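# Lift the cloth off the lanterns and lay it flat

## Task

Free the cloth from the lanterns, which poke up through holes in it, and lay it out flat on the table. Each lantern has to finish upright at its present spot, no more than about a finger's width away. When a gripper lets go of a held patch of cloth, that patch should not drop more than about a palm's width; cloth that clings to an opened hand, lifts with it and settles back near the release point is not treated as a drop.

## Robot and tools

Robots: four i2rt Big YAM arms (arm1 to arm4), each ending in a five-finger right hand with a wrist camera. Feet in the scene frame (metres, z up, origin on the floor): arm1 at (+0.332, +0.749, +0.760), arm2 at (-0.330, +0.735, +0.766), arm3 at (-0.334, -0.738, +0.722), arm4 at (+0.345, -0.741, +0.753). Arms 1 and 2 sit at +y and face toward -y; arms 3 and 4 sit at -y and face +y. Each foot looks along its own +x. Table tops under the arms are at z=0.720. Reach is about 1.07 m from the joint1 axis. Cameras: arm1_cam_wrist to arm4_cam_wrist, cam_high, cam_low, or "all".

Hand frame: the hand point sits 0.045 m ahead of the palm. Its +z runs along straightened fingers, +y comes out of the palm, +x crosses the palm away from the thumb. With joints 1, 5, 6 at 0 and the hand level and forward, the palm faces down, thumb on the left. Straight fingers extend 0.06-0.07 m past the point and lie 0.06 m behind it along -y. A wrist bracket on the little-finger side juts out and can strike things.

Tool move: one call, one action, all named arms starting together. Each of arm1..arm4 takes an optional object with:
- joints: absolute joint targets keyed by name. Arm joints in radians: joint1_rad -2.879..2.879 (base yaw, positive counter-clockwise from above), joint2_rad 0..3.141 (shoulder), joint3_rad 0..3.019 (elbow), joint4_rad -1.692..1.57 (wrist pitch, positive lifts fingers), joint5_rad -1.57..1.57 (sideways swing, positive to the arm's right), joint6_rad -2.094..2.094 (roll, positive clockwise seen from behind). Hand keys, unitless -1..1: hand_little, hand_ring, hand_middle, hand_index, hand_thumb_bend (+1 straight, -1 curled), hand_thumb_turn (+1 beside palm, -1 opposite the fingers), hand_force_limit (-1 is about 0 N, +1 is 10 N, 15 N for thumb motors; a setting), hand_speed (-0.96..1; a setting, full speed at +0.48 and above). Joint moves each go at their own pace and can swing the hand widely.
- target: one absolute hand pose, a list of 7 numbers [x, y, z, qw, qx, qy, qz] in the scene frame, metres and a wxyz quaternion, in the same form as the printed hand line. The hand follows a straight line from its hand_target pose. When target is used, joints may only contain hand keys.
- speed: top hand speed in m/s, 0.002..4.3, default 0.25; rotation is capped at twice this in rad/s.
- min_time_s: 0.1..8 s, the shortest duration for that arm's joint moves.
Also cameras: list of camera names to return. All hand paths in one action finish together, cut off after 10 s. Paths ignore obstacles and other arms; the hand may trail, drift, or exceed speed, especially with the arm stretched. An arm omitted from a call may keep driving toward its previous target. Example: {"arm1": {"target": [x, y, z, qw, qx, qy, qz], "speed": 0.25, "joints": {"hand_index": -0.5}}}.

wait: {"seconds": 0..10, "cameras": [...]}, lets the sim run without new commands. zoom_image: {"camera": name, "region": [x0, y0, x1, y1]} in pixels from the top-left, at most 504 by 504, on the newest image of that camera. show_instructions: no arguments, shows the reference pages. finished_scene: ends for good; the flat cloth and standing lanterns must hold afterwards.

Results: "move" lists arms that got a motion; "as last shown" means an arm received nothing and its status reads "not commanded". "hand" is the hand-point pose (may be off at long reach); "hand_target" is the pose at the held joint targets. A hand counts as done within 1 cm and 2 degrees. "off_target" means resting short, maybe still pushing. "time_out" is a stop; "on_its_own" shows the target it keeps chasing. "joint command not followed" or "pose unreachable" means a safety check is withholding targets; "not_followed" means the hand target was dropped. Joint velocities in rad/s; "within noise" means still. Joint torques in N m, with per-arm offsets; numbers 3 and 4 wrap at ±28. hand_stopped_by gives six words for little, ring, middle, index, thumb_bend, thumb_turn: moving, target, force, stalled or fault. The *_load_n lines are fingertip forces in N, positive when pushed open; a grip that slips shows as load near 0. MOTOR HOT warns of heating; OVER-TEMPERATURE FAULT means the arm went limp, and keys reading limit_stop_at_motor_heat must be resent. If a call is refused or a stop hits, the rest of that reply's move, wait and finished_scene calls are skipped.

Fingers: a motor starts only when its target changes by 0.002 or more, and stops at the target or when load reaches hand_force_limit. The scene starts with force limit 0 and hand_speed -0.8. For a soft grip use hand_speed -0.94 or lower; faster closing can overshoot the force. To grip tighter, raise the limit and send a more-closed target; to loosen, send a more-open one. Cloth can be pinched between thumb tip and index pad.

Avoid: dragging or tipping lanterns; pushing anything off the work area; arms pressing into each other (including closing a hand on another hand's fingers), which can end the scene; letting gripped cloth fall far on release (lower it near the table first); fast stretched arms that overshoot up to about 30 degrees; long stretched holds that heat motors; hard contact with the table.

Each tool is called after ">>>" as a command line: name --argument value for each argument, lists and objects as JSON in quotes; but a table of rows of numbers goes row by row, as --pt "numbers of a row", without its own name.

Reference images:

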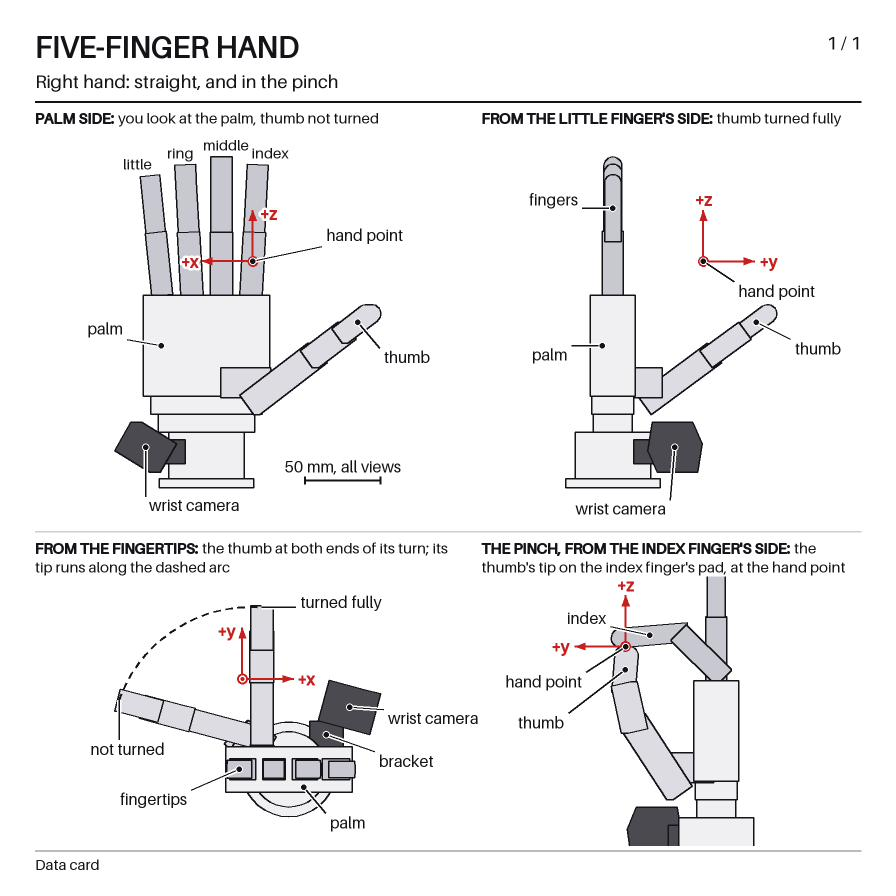

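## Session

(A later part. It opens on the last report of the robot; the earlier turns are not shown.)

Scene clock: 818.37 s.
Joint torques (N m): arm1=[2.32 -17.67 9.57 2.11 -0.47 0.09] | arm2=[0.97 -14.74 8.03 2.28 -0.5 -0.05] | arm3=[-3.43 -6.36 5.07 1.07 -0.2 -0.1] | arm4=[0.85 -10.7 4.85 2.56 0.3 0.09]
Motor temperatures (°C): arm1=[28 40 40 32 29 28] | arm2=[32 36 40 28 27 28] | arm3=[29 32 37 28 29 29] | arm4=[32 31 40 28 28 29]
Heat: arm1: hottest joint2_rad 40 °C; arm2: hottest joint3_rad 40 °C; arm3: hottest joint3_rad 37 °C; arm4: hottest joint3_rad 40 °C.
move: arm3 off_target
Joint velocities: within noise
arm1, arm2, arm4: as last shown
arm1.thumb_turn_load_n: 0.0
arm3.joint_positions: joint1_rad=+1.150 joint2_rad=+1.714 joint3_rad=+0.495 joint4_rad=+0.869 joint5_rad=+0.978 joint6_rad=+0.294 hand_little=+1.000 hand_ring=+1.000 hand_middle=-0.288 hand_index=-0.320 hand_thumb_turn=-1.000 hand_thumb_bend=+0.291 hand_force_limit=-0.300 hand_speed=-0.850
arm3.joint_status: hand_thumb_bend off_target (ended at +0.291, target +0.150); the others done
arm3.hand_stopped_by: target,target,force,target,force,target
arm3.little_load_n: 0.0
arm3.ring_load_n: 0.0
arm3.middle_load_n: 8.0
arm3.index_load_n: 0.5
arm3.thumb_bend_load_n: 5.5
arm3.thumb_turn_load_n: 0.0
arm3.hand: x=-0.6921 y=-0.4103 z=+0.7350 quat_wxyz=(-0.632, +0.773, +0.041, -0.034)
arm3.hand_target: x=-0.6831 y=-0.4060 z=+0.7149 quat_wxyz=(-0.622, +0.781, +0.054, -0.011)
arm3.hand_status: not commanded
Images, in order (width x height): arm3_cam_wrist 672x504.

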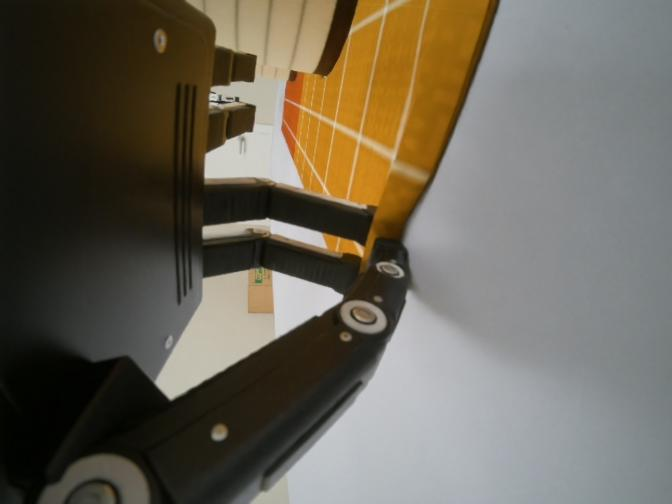

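>>> move --arm3 '{"joints": {"hand_index": -0.42, "hand_speed": -0.9, "hand_force_limit": 0.0}}'

>>> move --arm3 '{"target": [-0.684, -0.418, 0.765, 0.6225, -0.7807, -0.0546, 0.0109], "speed": 0.05}' --cameras '["arm3_cam_wrist", "cam_low"]'

>>> zoom_image --camera "arm3_cam_wrist" --region '[250, 120, 550, 320]'

Scene clock: 822.97 s.
Joint torques (N m): arm1=[2.37 -16.67 9.43 2.17 -0.46 0.08] | arm2=[0.97 -14.68 8.02 2.28 -0.51 -0.05] | arm3=[-3.55 -6.12 5.07 1.1 -0.18 -0.1] | arm4=[0.97 -10.81 4.83 2.56 0.3 0.08]
Motor temperatures (°C): arm1=[28 40 40 32 29 28] | arm2=[32 36 40 28 27 28] | arm3=[29 32 37 28 29 29] | arm4=[32 31 40 28 28 29]
Heat: arm1: hottest joint2_rad 40 °C; arm2: hottest joint3_rad 40 °C; arm3: hottest joint3_rad 37 °C; arm4: hottest joint3_rad 40 °C.
move: arm3 done
Joint velocities: within noise
arm1, arm2, arm4: as last shown
arm1.index_load_n: 6.0
arm1.thumb_turn_load_n: -0.5
arm2.thumb_bend_load_n: 0.5
arm3.joint_positions: joint1_rad=+1.150 joint2_rad=+1.714 joint3_rad=+0.495 joint4_rad=+0.871 joint5_rad=+0.978 joint6_rad=+0.294 hand_little=+1.000 hand_ring=+1.000 hand_middle=-0.288 hand_index=-0.411 hand_thumb_turn=-1.000 hand_thumb_bend=+0.291 hand_force_limit=+0.000 hand_speed=-0.900
arm3.joint_status: all done
arm3.hand_stopped_by: target,target,force,force,force,target
arm3.little_load_n: 0.0
arm3.ring_load_n: 0.0
arm3.middle_load_n: 6.5
arm3.index_load_n: 5.5
arm3.thumb_bend_load_n: 8.0
arm3.thumb_turn_load_n: -1.5
arm3.hand: x=-0.6924 y=-0.4100 z=+0.7355 quat_wxyz=(-0.633, +0.773, +0.040, -0.034)
arm3.hand_target: x=-0.6833 y=-0.4061 z=+0.7149 quat_wxyz=(-0.622, +0.781, +0.054, -0.011)
arm3.hand_status: not commanded
pictures: none

Scene clock: 824.57 s.
Joint torques (N m): arm1=[3.08 -16.67 9.25 2.29 -0.5 0.11] | arm2=[0.97 -14.62 8.03 2.29 -0.51 -0.05] | arm3=[-1.55 -10.34 5.97 1.2 0.37 0.11] | arm4=[0.97 -10.7 4.85 2.54 0.3 0.08]
Motor temperatures (°C): arm1=[28 40 40 32 29 28] | arm2=[32 36 40 28 27 28] | arm3=[29 32 37 28 29 29] | arm4=[32 31 40 28 28 29]
Heat: arm1: hottest joint2_rad 40 °C; arm2: hottest joint3_rad 40 °C; arm3: hottest joint3_rad 37 °C; arm4: hottest joint3_rad 40 °C.
move: arm3 done
Joint velocities: within noise
arm1, arm2, arm4: as last shown
arm1.little_load_n: -0.5
arm1.ring_load_n: -0.5
arm2.thumb_bend_load_n: 0.0
arm3.joint_positions: joint1_rad=+1.155 joint2_rad=+1.570 joint3_rad=+0.497 joint4_rad=+0.649 joint5_rad=+0.995 joint6_rad=+0.296 hand_little=+1.000 hand_ring=+1.000 hand_middle=-0.288 hand_index=-0.411 hand_thumb_turn=-1.000 hand_thumb_bend=+0.292 hand_force_limit=+0.000 hand_speed=-0.900
arm3.joint_status: not commanded
arm3.hand_stopped_by: target,target,force,force,force,target
arm3.little_load_n: 0.0
arm3.ring_load_n: 0.0
arm3.middle_load_n: 6.0
arm3.index_load_n: 3.5
arm3.thumb_bend_load_n: 9.0
arm3.thumb_turn_load_n: 0.0
arm3.hand: x=-0.6797 y=-0.4159 z=+0.7589 quat_wxyz=(-0.620, +0.782, +0.057, -0.005)
arm3.hand_target: x=-0.6840 y=-0.4180 z=+0.7650 quat_wxyz=(-0.623, +0.781, +0.055, -0.011)
arm3.hand_status: done (0.008 m and 0.9 deg from the pose sent, 0.032 m and 3.5 deg at the start)
arm4.ring_load_n: -0.5
Images, in order (width x height): arm3_cam_wrist 672x504, cam_low 896x504.

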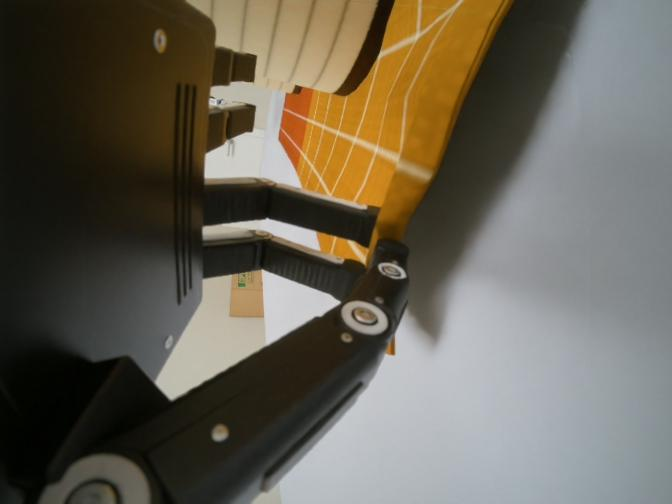

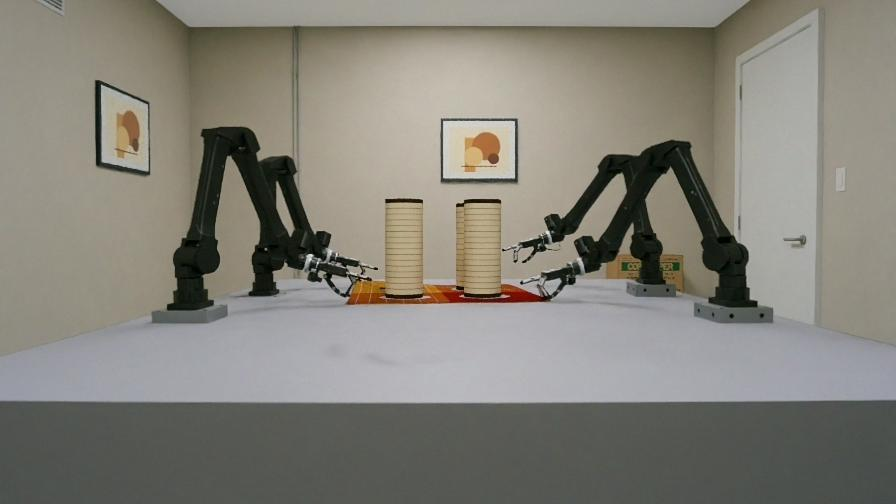

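Scaled by 1.680 from the camera's image (finer frame: 960x720).

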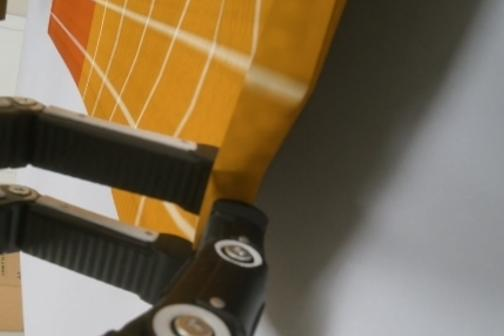

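>>> move --arm2 '{"target": [-0.725, 0.275, 0.80, 0.0272, -0.0341, 0.7819, -0.6220], "speed": 0.15, "joints": {"hand_index": 0.1, "hand_middle": 0.1, "hand_thumb_bend": 0.38, "hand_speed": -0.5}}' --cameras '["arm2_cam_wrist", "cam_high", "cam_low"]'

>>> zoom_image --camera "cam_high" --region '[260, 190, 340, 250]'

>>> zoom_image --camera "cam_high" --region '[280, 190, 460, 370]'

>>> zoom_image --camera "cam_low" --region '[460, 230, 580, 310]'

Scene clock: 832.47 s.
Joint torques (N m): arm1=[2.43 -16.85 9.44 2.15 -0.49 0.07] | arm2=[2.02 -15.15 7.21 2.29 -0.37 -0.04] | arm3=[-1.55 -10.23 6 1.14 0.36 0.12] | arm4=[0.97 -10.75 4.85 2.56 0.3 0.08]
Motor temperatures (°C): arm1=[28 40 40 32 29 28] | arm2=[32 36 40 28 27 28] | arm3=[29 32 37 28 29 29] | arm4=[32 31 40 28 28 29]
Heat: arm1: hottest joint2_rad 40 °C; arm2: hottest joint3_rad 40 °C; arm3: hottest joint3_rad 37 °C; arm4: hottest joint3_rad 40 °C.
move: arm2 done
Joint velocities: within noise
arm1, arm3: as last shown
arm1.little_load_n: 0.0
arm1.ring_load_n: 0.0
arm1.thumb_turn_load_n: 0.0
arm2.joint_positions: joint1_rad=-0.944 joint2_rad=+1.924 joint3_rad=+1.048 joint4_rad=+0.400 joint5_rad=-1.034 joint6_rad=-0.408 hand_little=+1.000 hand_ring=+1.000 hand_middle=+0.100 hand_index=+0.100 hand_thumb_turn=-1.000 hand_thumb_bend=+0.380 hand_force_limit=+0.000 hand_speed=-0.500
arm2.joint_status: all done
arm2.hand_stopped_by: target,target,target,target,target,target
arm2.little_load_n: 0.0
arm2.ring_load_n: 0.0
arm2.middle_load_n: 0.0
arm2.index_load_n: 0.0
arm2.thumb_bend_load_n: 0.0
arm2.thumb_turn_load_n: 0.0
arm2.hand: x=-0.7252 y=+0.2771 z=+0.7968 quat_wxyz=(-0.031, +0.031, -0.785, +0.618)
arm2.hand_target: x=-0.7250 y=+0.2750 z=+0.8001 quat_wxyz=(-0.027, +0.034, -0.782, +0.622)
arm2.hand_status: done (0.004 m and 0.8 deg from the pose sent, 0.048 m and 0.9 deg at the start)
arm3.ring_load_n: -0.5
arm4.joint_positions: joint1_rad=+1.071 joint2_rad=+1.780 joint3_rad=+0.726 joint4_rad=+0.608 joint5_rad=+0.959 joint6_rad=+0.355 hand_little=+1.000 hand_ring=+1.000 hand_middle=-0.266 hand_index=-0.415 hand_thumb_turn=-1.000 hand_thumb_bend=+0.331 hand_force_limit=+0.200 hand_speed=-0.900
arm4.joint_status: not commanded
arm4.hand_stopped_by: target,target,force,force,target,target
arm4.little_load_n: 0.0
arm4.ring_load_n: 0.0
arm4.middle_load_n: 0.0
arm4.index_load_n: 6.0
arm4.thumb_bend_load_n: 3.0
arm4.thumb_turn_load_n: 0.0
arm4.hand: x=-0.0720 y=-0.3734 z=+0.7726 quat_wxyz=(-0.618, +0.785, +0.039, -0.017)
arm4.hand_target: x=-0.0779 y=-0.3740 z=+0.7751 quat_wxyz=(-0.622, +0.782, +0.034, -0.027)
arm4.hand_status: not commanded
Images, in order (width x height): arm2_cam_wrist 672x504, cam_high 896x504, cam_low 896x504.

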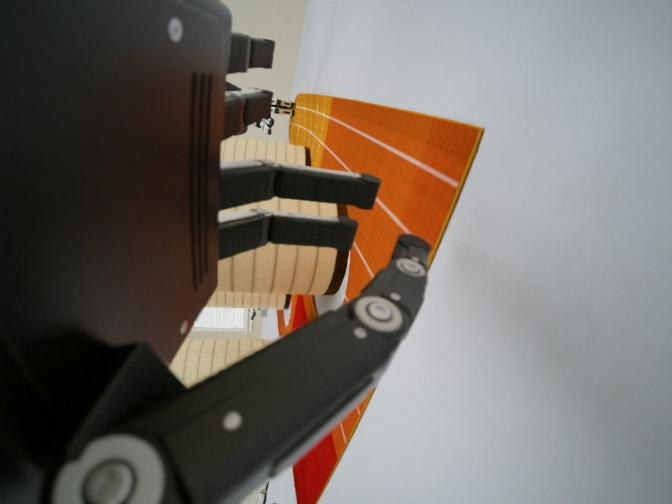

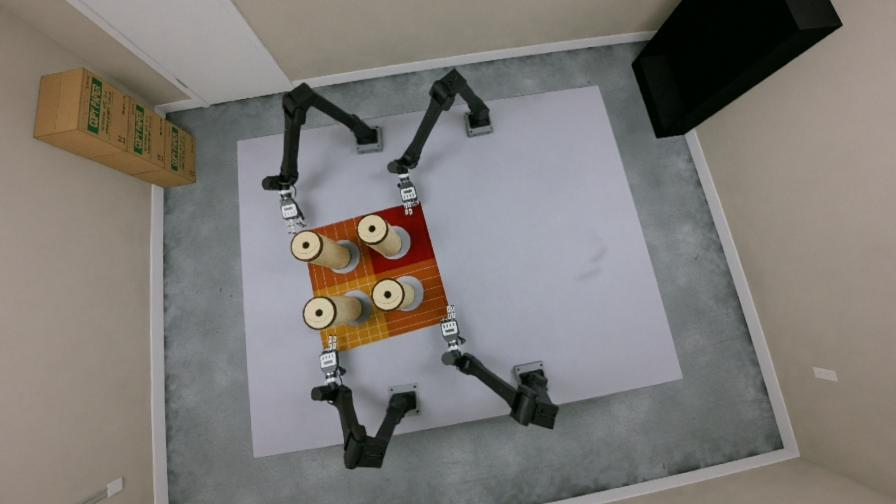

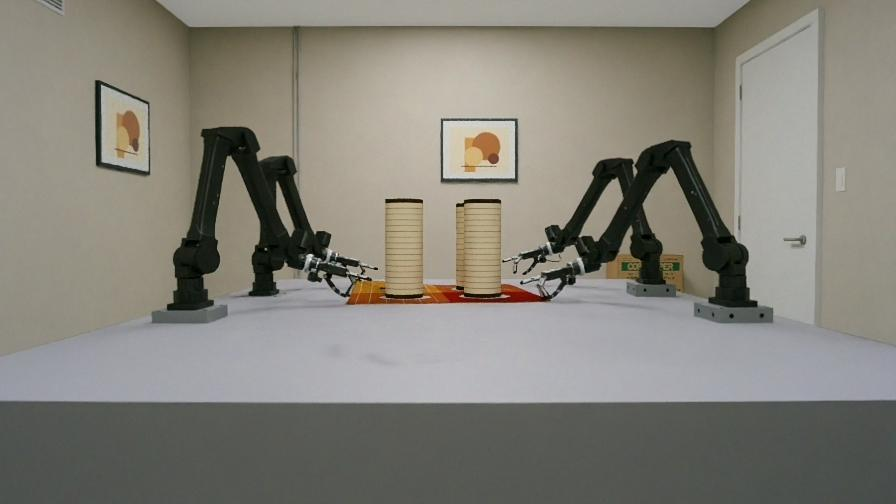

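Scaled by 6.300 from the camera's image (finer frame: 1280x720).

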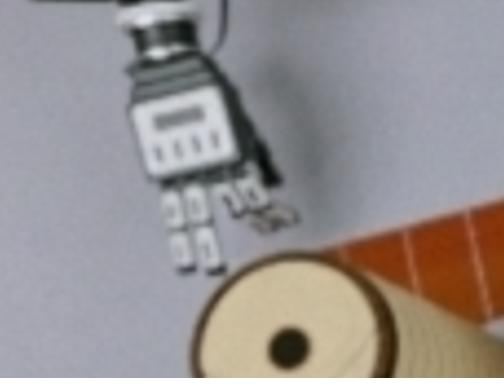

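Scaled by 2.800 from the camera's image (finer frame: 1280x720).

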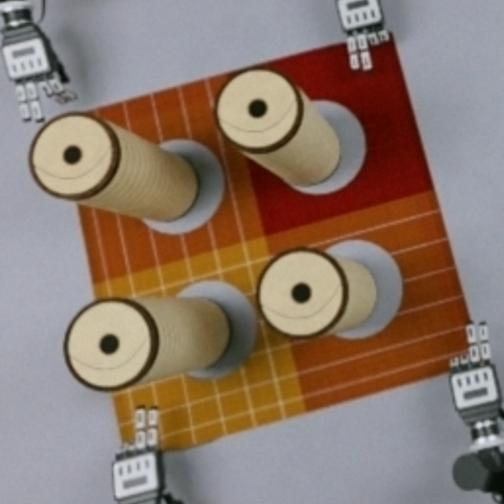

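Scaled by 4.200 from the camera's image (finer frame: 1280x720).

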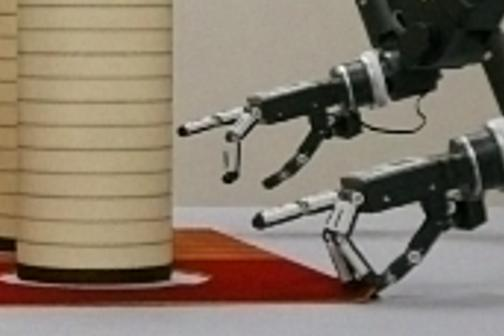

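>>> move --arm1 '{"target": [-0.135, 0.295, 0.757, 0.0272, -0.0341, 0.7819, -0.6220], "speed": 0.04}' --arm3 '{"target": [-0.704, -0.418, 0.765, 0.6225, -0.7807, -0.0546, 0.0109], "speed": 0.04}' --arm4 '{"target": [-0.098, -0.374, 0.775, 0.6220, -0.7819, -0.0341, 0.0272], "speed": 0.04}' --cameras '["cam_high", "cam_low"]'

>>> zoom_image --camera "cam_high" --region '[280, 190, 460, 370]'

Scene clock: 842.93 s.
Joint torques (N m): arm1=[1.26 -16.97 11.03 1.25 -0.6 -0.03] | arm2=[1.96 -15.15 7.23 2.32 -0.37 -0.05] | arm3=[-1.38 -8.47 8.44 1.18 0.36 0.11] | arm4=[1.32 -10.7 6.97 1.39 0.39 0.13]
Motor temperatures (°C): arm1=[28 40 40 32 29 28] | arm2=[32 36 40 28 27 28] | arm3=[29 32 37 28 29 29] | arm4=[32 31 40 28 28 29]
Heat: arm1: hottest joint2_rad 40 °C; arm2: hottest joint3_rad 40 °C; arm3: hottest joint3_rad 37 °C; arm4: hottest joint3_rad 40 °C.
move: arm1 off_target; arm3 off_target; arm4 off_target
Joint velocities: within noise
arm1.joint_positions: joint1_rad=-1.108 joint2_rad=+2.079 joint3_rad=+1.193 joint4_rad=+0.361 joint5_rad=-1.101 joint6_rad=-0.452 hand_little=+1.000 hand_ring=+1.000 hand_middle=-0.267 hand_index=-0.453 hand_thumb_turn=-1.000 hand_thumb_bend=+0.332 hand_force_limit=+0.200 hand_speed=-0.900
arm1.joint_status: not commanded
arm1.hand_stopped_by: target,target,force,force,target,target
arm1.little_load_n: -0.5
arm1.ring_load_n: 0.0
arm1.middle_load_n: 0.5
arm1.index_load_n: 6.0
arm1.thumb_bend_load_n: 6.5
arm1.thumb_turn_load_n: -0.5
arm1.hand: x=-0.1192 y=+0.3005 z=+0.7509 quat_wxyz=(-0.036, +0.027, -0.785, +0.618)
arm1.hand_target: x=-0.1345 y=+0.2955 z=+0.7573 quat_wxyz=(-0.027, +0.034, -0.782, +0.622)
arm1.hand_status: off_target (0.018 m and 1.4 deg from the pose sent, 0.027 m and 1.9 deg at the start)
arm2: as last shown
arm3.joint_positions: joint1_rad=+1.179 joint2_rad=+1.579 joint3_rad=+0.518 joint4_rad=+0.613 joint5_rad=+1.018 joint6_rad=+0.313 hand_little=+1.000 hand_ring=+1.000 hand_middle=-0.288 hand_index=-0.411 hand_thumb_turn=-1.000 hand_thumb_bend=+0.292 hand_force_limit=+0.000 hand_speed=-0.900
arm3.joint_status: not commanded
arm3.hand_stopped_by: target,target,force,force,force,target
arm3.little_load_n: 0.5
arm3.ring_load_n: 0.0
arm3.middle_load_n: 6.0
arm3.index_load_n: 4.0
arm3.thumb_bend_load_n: 9.0
arm3.thumb_turn_load_n: -0.5
arm3.hand: x=-0.6883 y=-0.4210 z=+0.7580 quat_wxyz=(-0.619, +0.783, +0.060, -0.001)
arm3.hand_target: x=-0.7035 y=-0.4184 z=+0.7652 quat_wxyz=(-0.622, +0.781, +0.055, -0.011)
arm3.hand_status: off_target (0.017 m and 1.4 deg from the pose sent, 0.025 m and 0.9 deg at the start)
arm4.joint_positions: joint1_rad=+1.089 joint2_rad=+1.802 joint3_rad=+0.749 joint4_rad=+0.604 joint5_rad=+0.976 joint6_rad=+0.364 hand_little=+1.000 hand_ring=+1.000 hand_middle=-0.266 hand_index=-0.415 hand_thumb_turn=-1.000 hand_thumb_bend=+0.331 hand_force_limit=+0.200 hand_speed=-0.900
arm4.joint_status: not commanded
arm4.hand_stopped_by: target,target,force,force,target,target
arm4.little_load_n: 0.0
arm4.ring_load_n: 0.0
arm4.middle_load_n: 0.0
arm4.index_load_n: 6.0
arm4.thumb_bend_load_n: 3.0
arm4.thumb_turn_load_n: 0.0
arm4.hand: x=-0.0831 y=-0.3758 z=+0.7701 quat_wxyz=(-0.620, +0.784, +0.038, -0.018)
arm4.hand_target: x=-0.0977 y=-0.3744 z=+0.7753 quat_wxyz=(-0.622, +0.782, +0.034, -0.027)
arm4.hand_status: off_target (0.016 m and 1.1 deg from the pose sent, 0.026 m and 1.4 deg at the start)
Images, in order (width x height): cam_high 896x504, cam_low 896x504.

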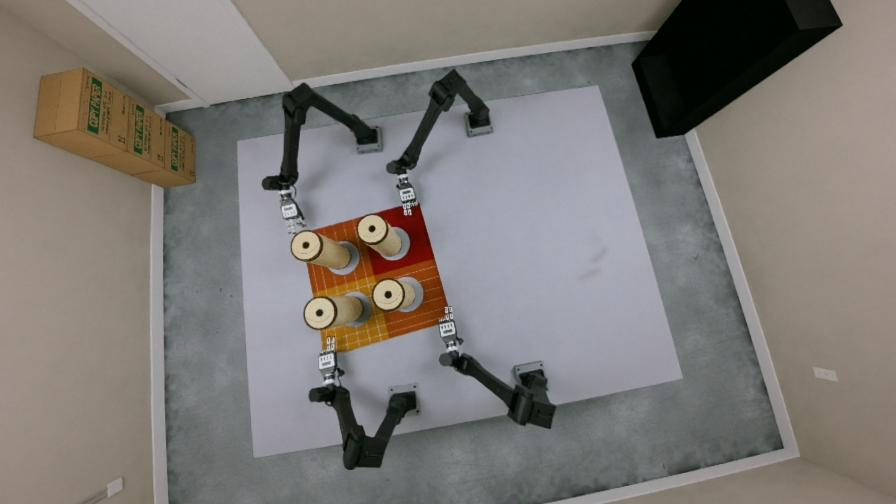

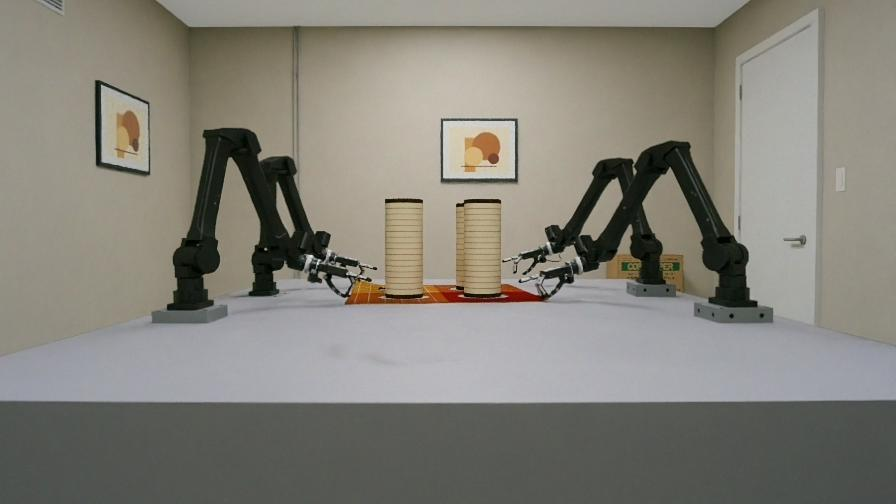

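Scaled by 2.800 from the camera's image (finer frame: 1280x720).

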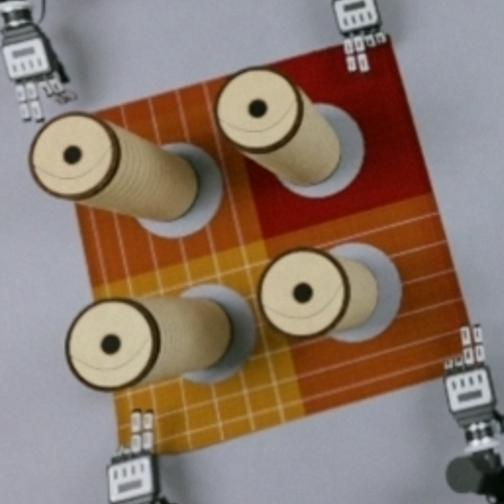

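>>> move --arm1 '{"target": [-0.150, 0.292, 0.757, 0.0272, -0.0341, 0.7819, -0.6220], "speed": 0.04}' --arm3 '{"target": [-0.722, -0.420, 0.762, 0.6225, -0.7807, -0.0546, 0.0109], "speed": 0.04}' --arm4 '{"target": [-0.115, -0.376, 0.770, 0.6220, -0.7819, -0.0341, 0.0272], "speed": 0.04}' --cameras '["cam_high", "cam_low"]'

>>> zoom_image --camera "cam_high" --region '[280, 190, 460, 370]'

Scene clock: 848.83 s.
Joint torques (N m): arm1=[0.85 -17.55 11.48 1.22 -0.62 -0.03] | arm2=[1.9 -15.09 7.23 2.32 -0.37 -0.05] | arm3=[-1.55 -9.17 8.5 1.14 0.38 0.15] | arm4=[1.32 -11.46 7.02 1.39 0.4 0.19]
Motor temperatures (°C): arm1=[28 40 40 32 29 28] | arm2=[32 36 39 28 27 28] | arm3=[29 32 38 28 29 29] | arm4=[32 31 40 28 28 29]
Heat: arm1: hottest joint2_rad 40 °C; arm2: hottest joint3_rad 39 °C; arm3: hottest joint3_rad 38 °C; arm4: hottest joint3_rad 40 °C.
move: arm1 off_target; arm3 off_target; arm4 off_target
Joint velocities: within noise
arm1.joint_positions: joint1_rad=-1.108 joint2_rad=+2.104 joint3_rad=+1.242 joint4_rad=+0.327 joint5_rad=-1.108 joint6_rad=-0.459 hand_little=+1.000 hand_ring=+1.000 hand_middle=-0.267 hand_index=-0.453 hand_thumb_turn=-1.000 hand_thumb_bend=+0.332 hand_force_limit=+0.200 hand_speed=-0.900
arm1.joint_status: not commanded
arm1.hand_stopped_by: target,target,force,force,target,target
arm1.little_load_n: 0.0
arm1.ring_load_n: 0.0
arm1.middle_load_n: 0.5
arm1.index_load_n: 6.0
arm1.thumb_bend_load_n: 6.5
arm1.thumb_turn_load_n: -0.5
arm1.hand: x=-0.1298 y=+0.2941 z=+0.7499 quat_wxyz=(-0.040, +0.029, -0.785, +0.617)
arm1.hand_target: x=-0.1494 y=+0.2926 z=+0.7573 quat_wxyz=(-0.027, +0.034, -0.782, +0.622)
arm1.hand_status: off_target (0.021 m and 1.7 deg from the pose sent, 0.032 m and 1.4 deg at the start)
arm2: as last shown
arm2.index_load_n: -0.5
arm3.joint_positions: joint1_rad=+1.204 joint2_rad=+1.618 joint3_rad=+0.562 joint4_rad=+0.589 joint5_rad=+1.040 joint6_rad=+0.333 hand_little=+1.000 hand_ring=+1.000 hand_middle=-0.288 hand_index=-0.411 hand_thumb_turn=-1.000 hand_thumb_bend=+0.292 hand_force_limit=+0.000 hand_speed=-0.900
arm3.joint_status: not commanded
arm3.hand_stopped_by: target,target,force,force,force,target
arm3.little_load_n: 0.0
arm3.ring_load_n: 0.0
arm3.middle_load_n: 6.0
arm3.index_load_n: 3.5
arm3.thumb_bend_load_n: 9.0
arm3.thumb_turn_load_n: 0.0
arm3.hand: x=-0.7058 y=-0.4226 z=+0.7545 quat_wxyz=(-0.619, +0.783, +0.061, +0.000)
arm3.hand_target: x=-0.7216 y=-0.4203 z=+0.7623 quat_wxyz=(-0.623, +0.781, +0.055, -0.011)
arm3.hand_status: off_target (0.018 m and 1.5 deg from the pose sent, 0.034 m and 1.4 deg at the start)
arm4.joint_positions: joint1_rad=+1.109 joint2_rad=+1.838 joint3_rad=+0.791 joint4_rad=+0.582 joint5_rad=+0.995 joint6_rad=+0.380 hand_little=+1.000 hand_ring=+1.000 hand_middle=-0.266 hand_index=-0.415 hand_thumb_turn=-1.000 hand_thumb_bend=+0.331 hand_force_limit=+0.200 hand_speed=-0.900
arm4.joint_status: not commanded
arm4.hand_stopped_by: target,target,force,force,target,target
arm4.little_load_n: 0.0
arm4.ring_load_n: 0.0
arm4.middle_load_n: 0.0
arm4.index_load_n: 6.0
arm4.thumb_bend_load_n: 3.0
arm4.thumb_turn_load_n: 0.0
arm4.hand: x=-0.0992 y=-0.3777 z=+0.7642 quat_wxyz=(-0.619, +0.784, +0.039, -0.017)
arm4.hand_target: x=-0.1146 y=-0.3765 z=+0.7702 quat_wxyz=(-0.622, +0.782, +0.034, -0.027)
arm4.hand_status: off_target (0.017 m and 1.3 deg from the pose sent, 0.032 m and 1.1 deg at the start)
Images, in order (width x height): cam_high 896x504, cam_low 896x504.

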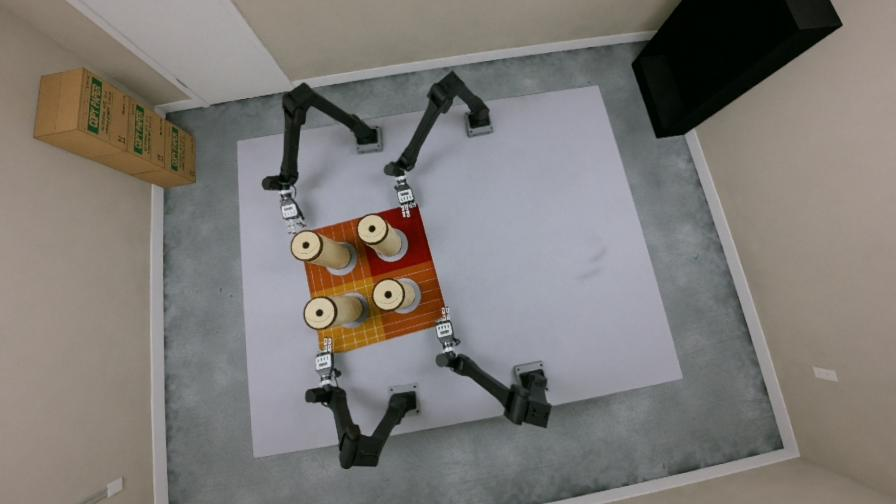

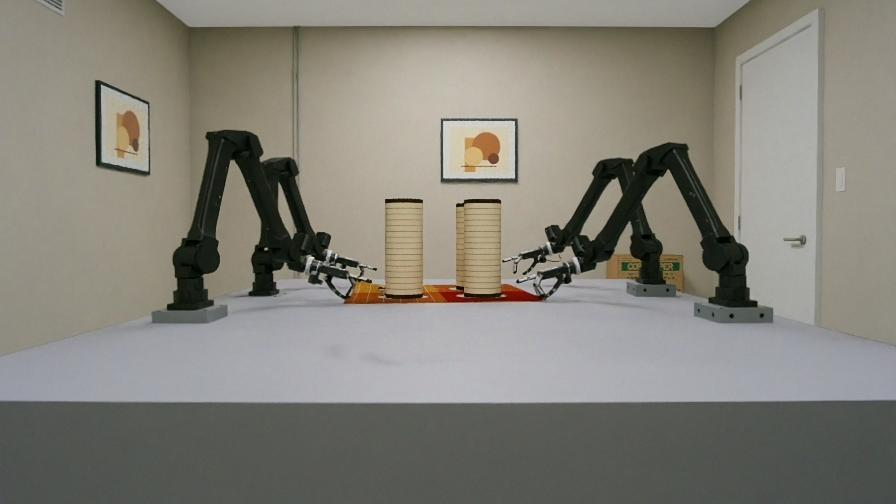

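Scaled by 2.800 from the camera's image (finer frame: 1280x720).

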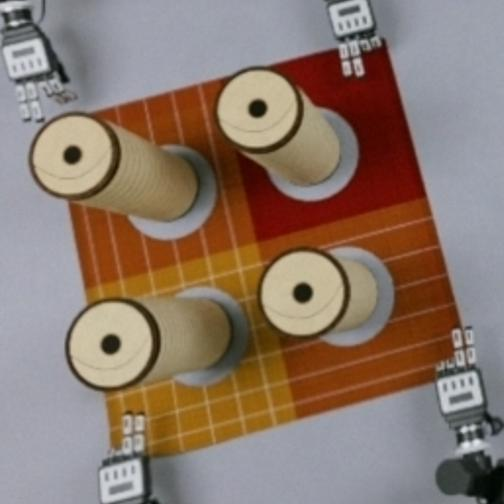

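>>> move --arm2 '{"target": [-0.740, 0.236, 0.780, 0.0272, -0.0341, 0.7819, -0.6220], "speed": 0.1}' --cameras '["arm2_cam_wrist", "cam_high", "cam_low"]'

>>> zoom_image --camera "cam_low" --region '[460, 230, 580, 310]'

>>> zoom_image --camera "cam_high" --region '[260, 190, 340, 250]'

Scene clock: 856.27 s.
Joint torques (N m): arm1=[0.97 -17.32 11.49 1.48 -0.57 -0.06] | arm2=[2.43 -15.38 11.04 2.28 -0.36 -0.04] | arm3=[-1.49 -9 8.57 1.17 0.37 0.12] | arm4=[1.26 -11.46 6.99 1.36 0.41 0.13]
Motor temperatures (°C): arm1=[28 40 41 32 29 28] | arm2=[32 36 39 28 27 28] | arm3=[29 32 38 28 29 29] | arm4=[32 31 40 28 28 29]
Heat: arm1: hottest joint3_rad 41 °C; arm2: hottest joint3_rad 39 °C; arm3: hottest joint3_rad 38 °C; arm4: hottest joint3_rad 40 °C.
move: arm2 off_target
Joint velocities: within noise
arm1, arm3, arm4: as last shown
arm1.index_load_n: 6.5
arm1.thumb_bend_load_n: 7.0
arm2.joint_positions: joint1_rad=-0.903 joint2_rad=+2.018 joint3_rad=+1.101 joint4_rad=+0.432 joint5_rad=-0.995 joint6_rad=-0.373 hand_little=+1.000 hand_ring=+1.000 hand_middle=+0.100 hand_index=+0.100 hand_thumb_turn=-1.000 hand_thumb_bend=+0.380 hand_force_limit=+0.000 hand_speed=-0.500
arm2.joint_status: not commanded
arm2.hand_stopped_by: target,target,target,target,target,target
arm2.little_load_n: 0.0
arm2.ring_load_n: 0.0
arm2.middle_load_n: 0.0
arm2.index_load_n: 0.0
arm2.thumb_bend_load_n: 0.0
arm2.thumb_turn_load_n: 0.0
arm2.hand: x=-0.7245 y=+0.2512 z=+0.7643 quat_wxyz=(-0.043, +0.020, -0.791, +0.610)
arm2.hand_target: x=-0.7392 y=+0.2369 z=+0.7805 quat_wxyz=(-0.027, +0.034, -0.782, +0.622)
arm2.hand_status: off_target (0.027 m and 3.0 deg from the pose sent, 0.047 m and 0.8 deg at the start)
arm3.index_load_n: 4.0
arm4.joint_positions: joint1_rad=+1.109 joint2_rad=+1.838 joint3_rad=+0.791 joint4_rad=+0.582 joint5_rad=+0.995 joint6_rad=+0.381 hand_little=+1.000 hand_ring=+1.000 hand_middle=-0.266 hand_index=-0.415 hand_thumb_turn=-1.000 hand_thumb_bend=+0.331 hand_force_limit=+0.200 hand_speed=-0.900
arm4.ring_load_n: -0.5
arm4.middle_load_n: -0.5
arm4.hand: x=-0.0993 y=-0.3777 z=+0.7642 quat_wxyz=(-0.619, +0.784, +0.039, -0.018)
Images, in order (width x height): arm2_cam_wrist 672x504, cam_high 896x504, cam_low 896x504.

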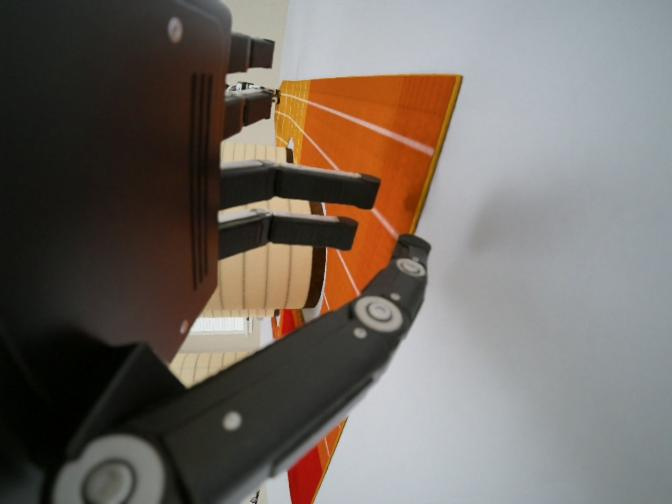

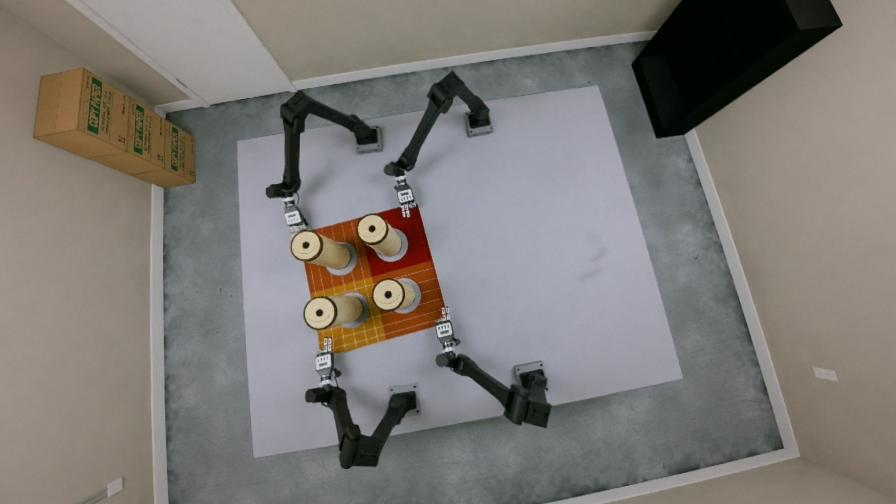

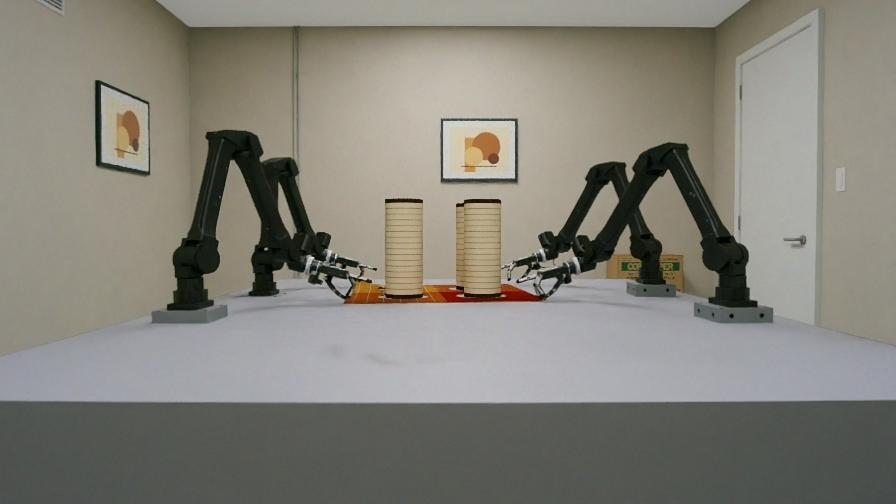

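Scaled by 4.200 from the camera's image (finer frame: 1280x720).

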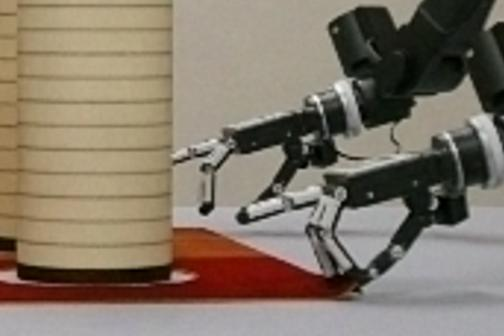

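Scaled by 6.300 from the camera's image (finer frame: 1280x720).

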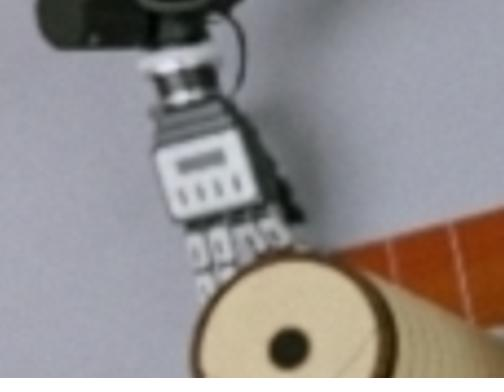

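>>> move --arm2 '{"target": [-0.762, 0.216, 0.790, 0.0272, -0.0341, 0.7819, -0.6220], "speed": 0.1}' --cameras '["arm2_cam_wrist", "cam_high", "cam_low"]'

>>> zoom_image --camera "cam_low" --region '[460, 230, 580, 310]'

Scene clock: 869.43 s.
Joint torques (N m): arm1=[1.2 -17.44 11.33 1.26 -0.68 -0.02] | arm2=[2.49 -15.68 11.47 1.16 -0.34 -0.05] | arm3=[-1.49 -9.23 8.53 1.21 0.38 0.12] | arm4=[1.26 -11.4 7.02 1.39 0.4 0.13]
Motor temperatures (°C): arm1=[28 40 42 32 29 28] | arm2=[32 37 41 28 27 28] | arm3=[29 32 38 28 29 29] | arm4=[32 31 40 28 28 29]
Heat: arm1: hottest joint3_rad 42 °C; arm2: hottest joint3_rad 41 °C; arm3: hottest joint3_rad 38 °C; arm4: hottest joint3_rad 40 °C.
move: arm2 off_target
Joint velocities: within noise
arm1, arm3, arm4: as last shown
arm1.index_load_n: 6.0
arm1.thumb_bend_load_n: 6.5
arm1.thumb_turn_load_n: 0.0
arm2.joint_positions: joint1_rad=-0.902 joint2_rad=+2.046 joint3_rad=+1.204 joint4_rad=+0.397 joint5_rad=-0.989 joint6_rad=-0.367 hand_little=+1.000 hand_ring=+1.000 hand_middle=+0.100 hand_index=+0.100 hand_thumb_turn=-1.000 hand_thumb_bend=+0.380 hand_force_limit=+0.000 hand_speed=-0.500
arm2.joint_status: not commanded
arm2.hand_stopped_by: target,target,target,target,target,target
arm2.little_load_n: -0.5
arm2.ring_load_n: 0.0
arm2.middle_load_n: -0.5
arm2.index_load_n: 0.0
arm2.thumb_bend_load_n: 0.0
arm2.thumb_turn_load_n: 0.0
arm2.hand: x=-0.7546 y=+0.2297 z=+0.7812 quat_wxyz=(-0.029, +0.027, -0.785, +0.618)
arm2.hand_target: x=-0.7614 y=+0.2164 z=+0.7903 quat_wxyz=(-0.027, +0.034, -0.782, +0.622)
arm2.hand_status: off_target (0.018 m and 1.0 deg from the pose sent, 0.057 m and 3.0 deg at the start)
arm3.index_load_n: 3.5
arm4.ring_load_n: 0.0
arm4.middle_load_n: 0.0
Images, in order (width x height): arm2_cam_wrist 672x504, cam_high 896x504, cam_low 896x504.

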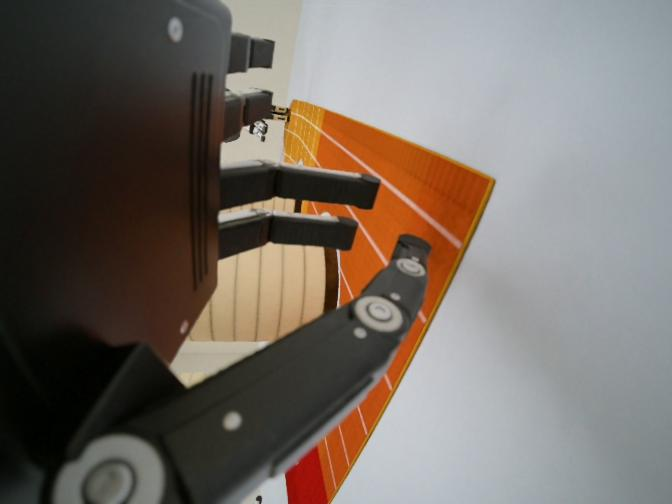

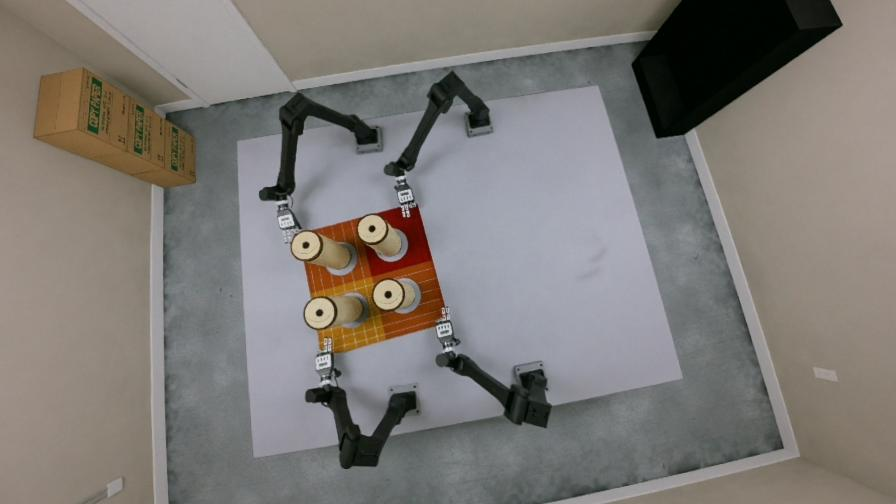

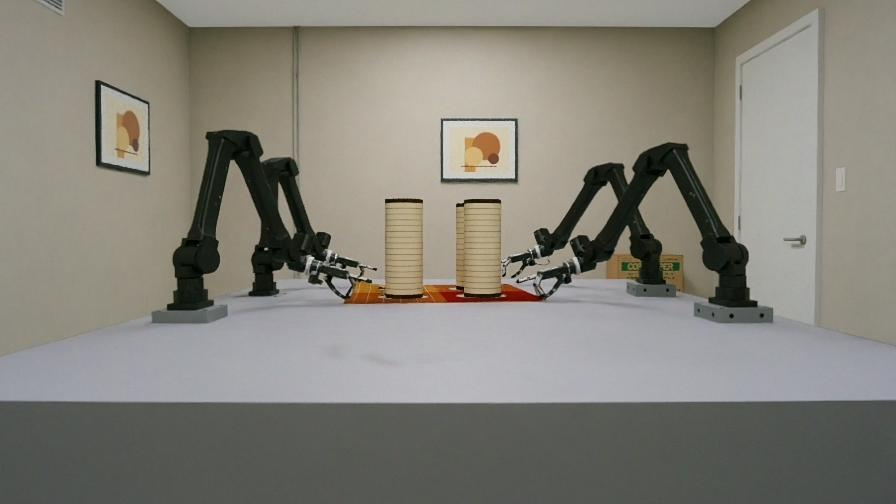

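Scaled by 4.200 from the camera's image (finer frame: 1280x720).

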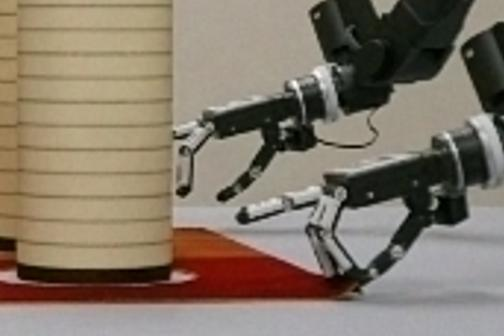

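>>> zoom_image --camera "cam_low" --region '[490, 265, 550, 305]'

Scaled by 8.400 from the camera's image (finer frame: 1280x720).

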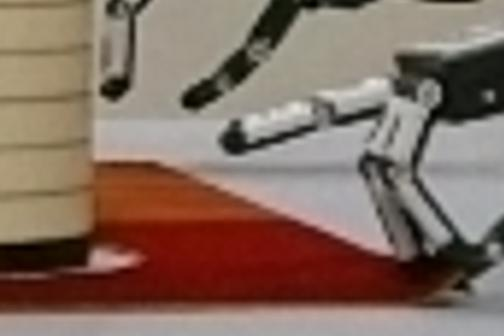

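>>> move --arm2 '{"target": [-0.760, 0.196, 0.772, 0.0272, -0.0341, 0.7819, -0.6220], "speed": 0.1}' --cameras '["arm2_cam_wrist", "cam_low"]'

>>> zoom_image --camera "cam_low" --region '[480, 255, 540, 295]'

Scene clock: 883.77 s.
Joint torques (N m): arm1=[1.2 -17.49 11.34 1.29 -0.57 -0.06] | arm2=[2.2 -16.5 11.56 2.33 -0.33 -0.05] | arm3=[-1.44 -9.41 8.57 1.18 0.38 0.14] | arm4=[1.08 -11.46 7.02 1.37 0.41 0.13]
Motor temperatures (°C): arm1=[28 40 42 31 29 28] | arm2=[31 37 41 28 27 28] | arm3=[29 32 38 28 29 29] | arm4=[32 32 40 28 28 28]
Heat: arm1: hottest joint3_rad 42 °C; arm2: hottest joint3_rad 41 °C; arm3: hottest joint3_rad 38 °C; arm4: hottest joint3_rad 40 °C.
move: arm2 off_target
Joint velocities: within noise
arm1, arm3, arm4: as last shown
arm1.thumb_turn_load_n: -0.5
arm2.joint_positions: joint1_rad=-0.868 joint2_rad=+2.103 joint3_rad=+1.231 joint4_rad=+0.407 joint5_rad=-0.963 joint6_rad=-0.348 hand_little=+1.000 hand_ring=+1.000 hand_middle=+0.100 hand_index=+0.100 hand_thumb_turn=-1.000 hand_thumb_bend=+0.380 hand_force_limit=+0.000 hand_speed=-0.500
arm2.joint_status: not commanded
arm2.hand_stopped_by: target,target,target,target,target,target
arm2.little_load_n: 0.0
arm2.ring_load_n: 0.0
arm2.middle_load_n: 0.0
arm2.index_load_n: 0.0
arm2.thumb_bend_load_n: 0.0
arm2.thumb_turn_load_n: 0.0
arm2.hand: x=-0.7450 y=+0.2123 z=+0.7556 quat_wxyz=(-0.043, +0.020, -0.792, +0.609)
arm2.hand_target: x=-0.7591 y=+0.1970 z=+0.7727 quat_wxyz=(-0.027, +0.034, -0.782, +0.622)
arm2.hand_status: off_target (0.028 m and 3.1 deg from the pose sent, 0.035 m and 1.0 deg at the start)
Images, in order (width x height): arm2_cam_wrist 672x504, cam_low 896x504.

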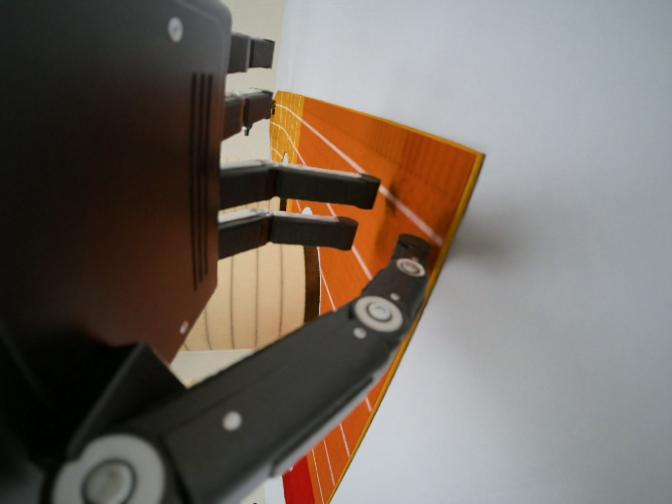

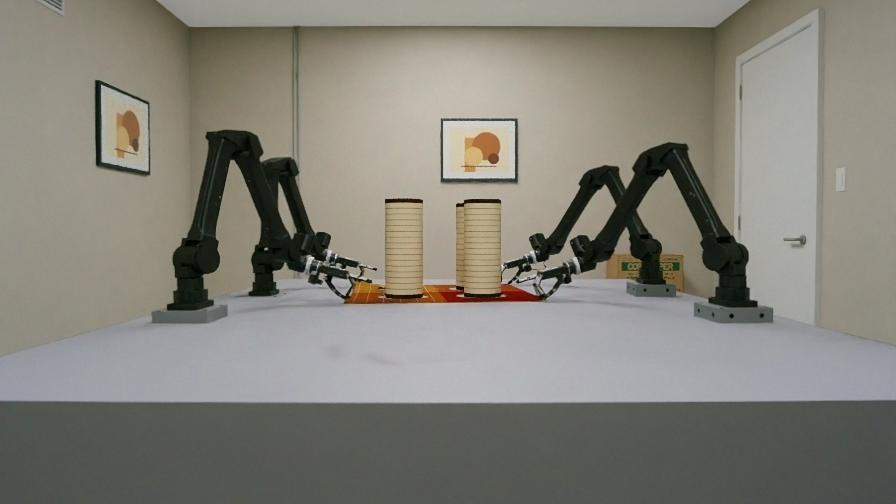

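Scaled by 8.400 from the camera's image (finer frame: 1280x720).

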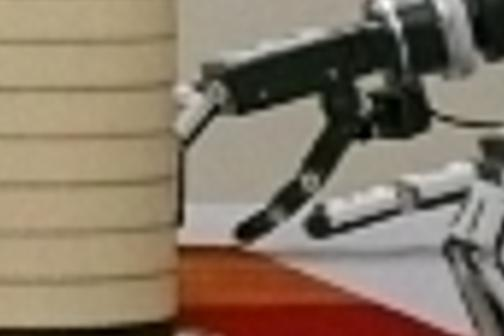

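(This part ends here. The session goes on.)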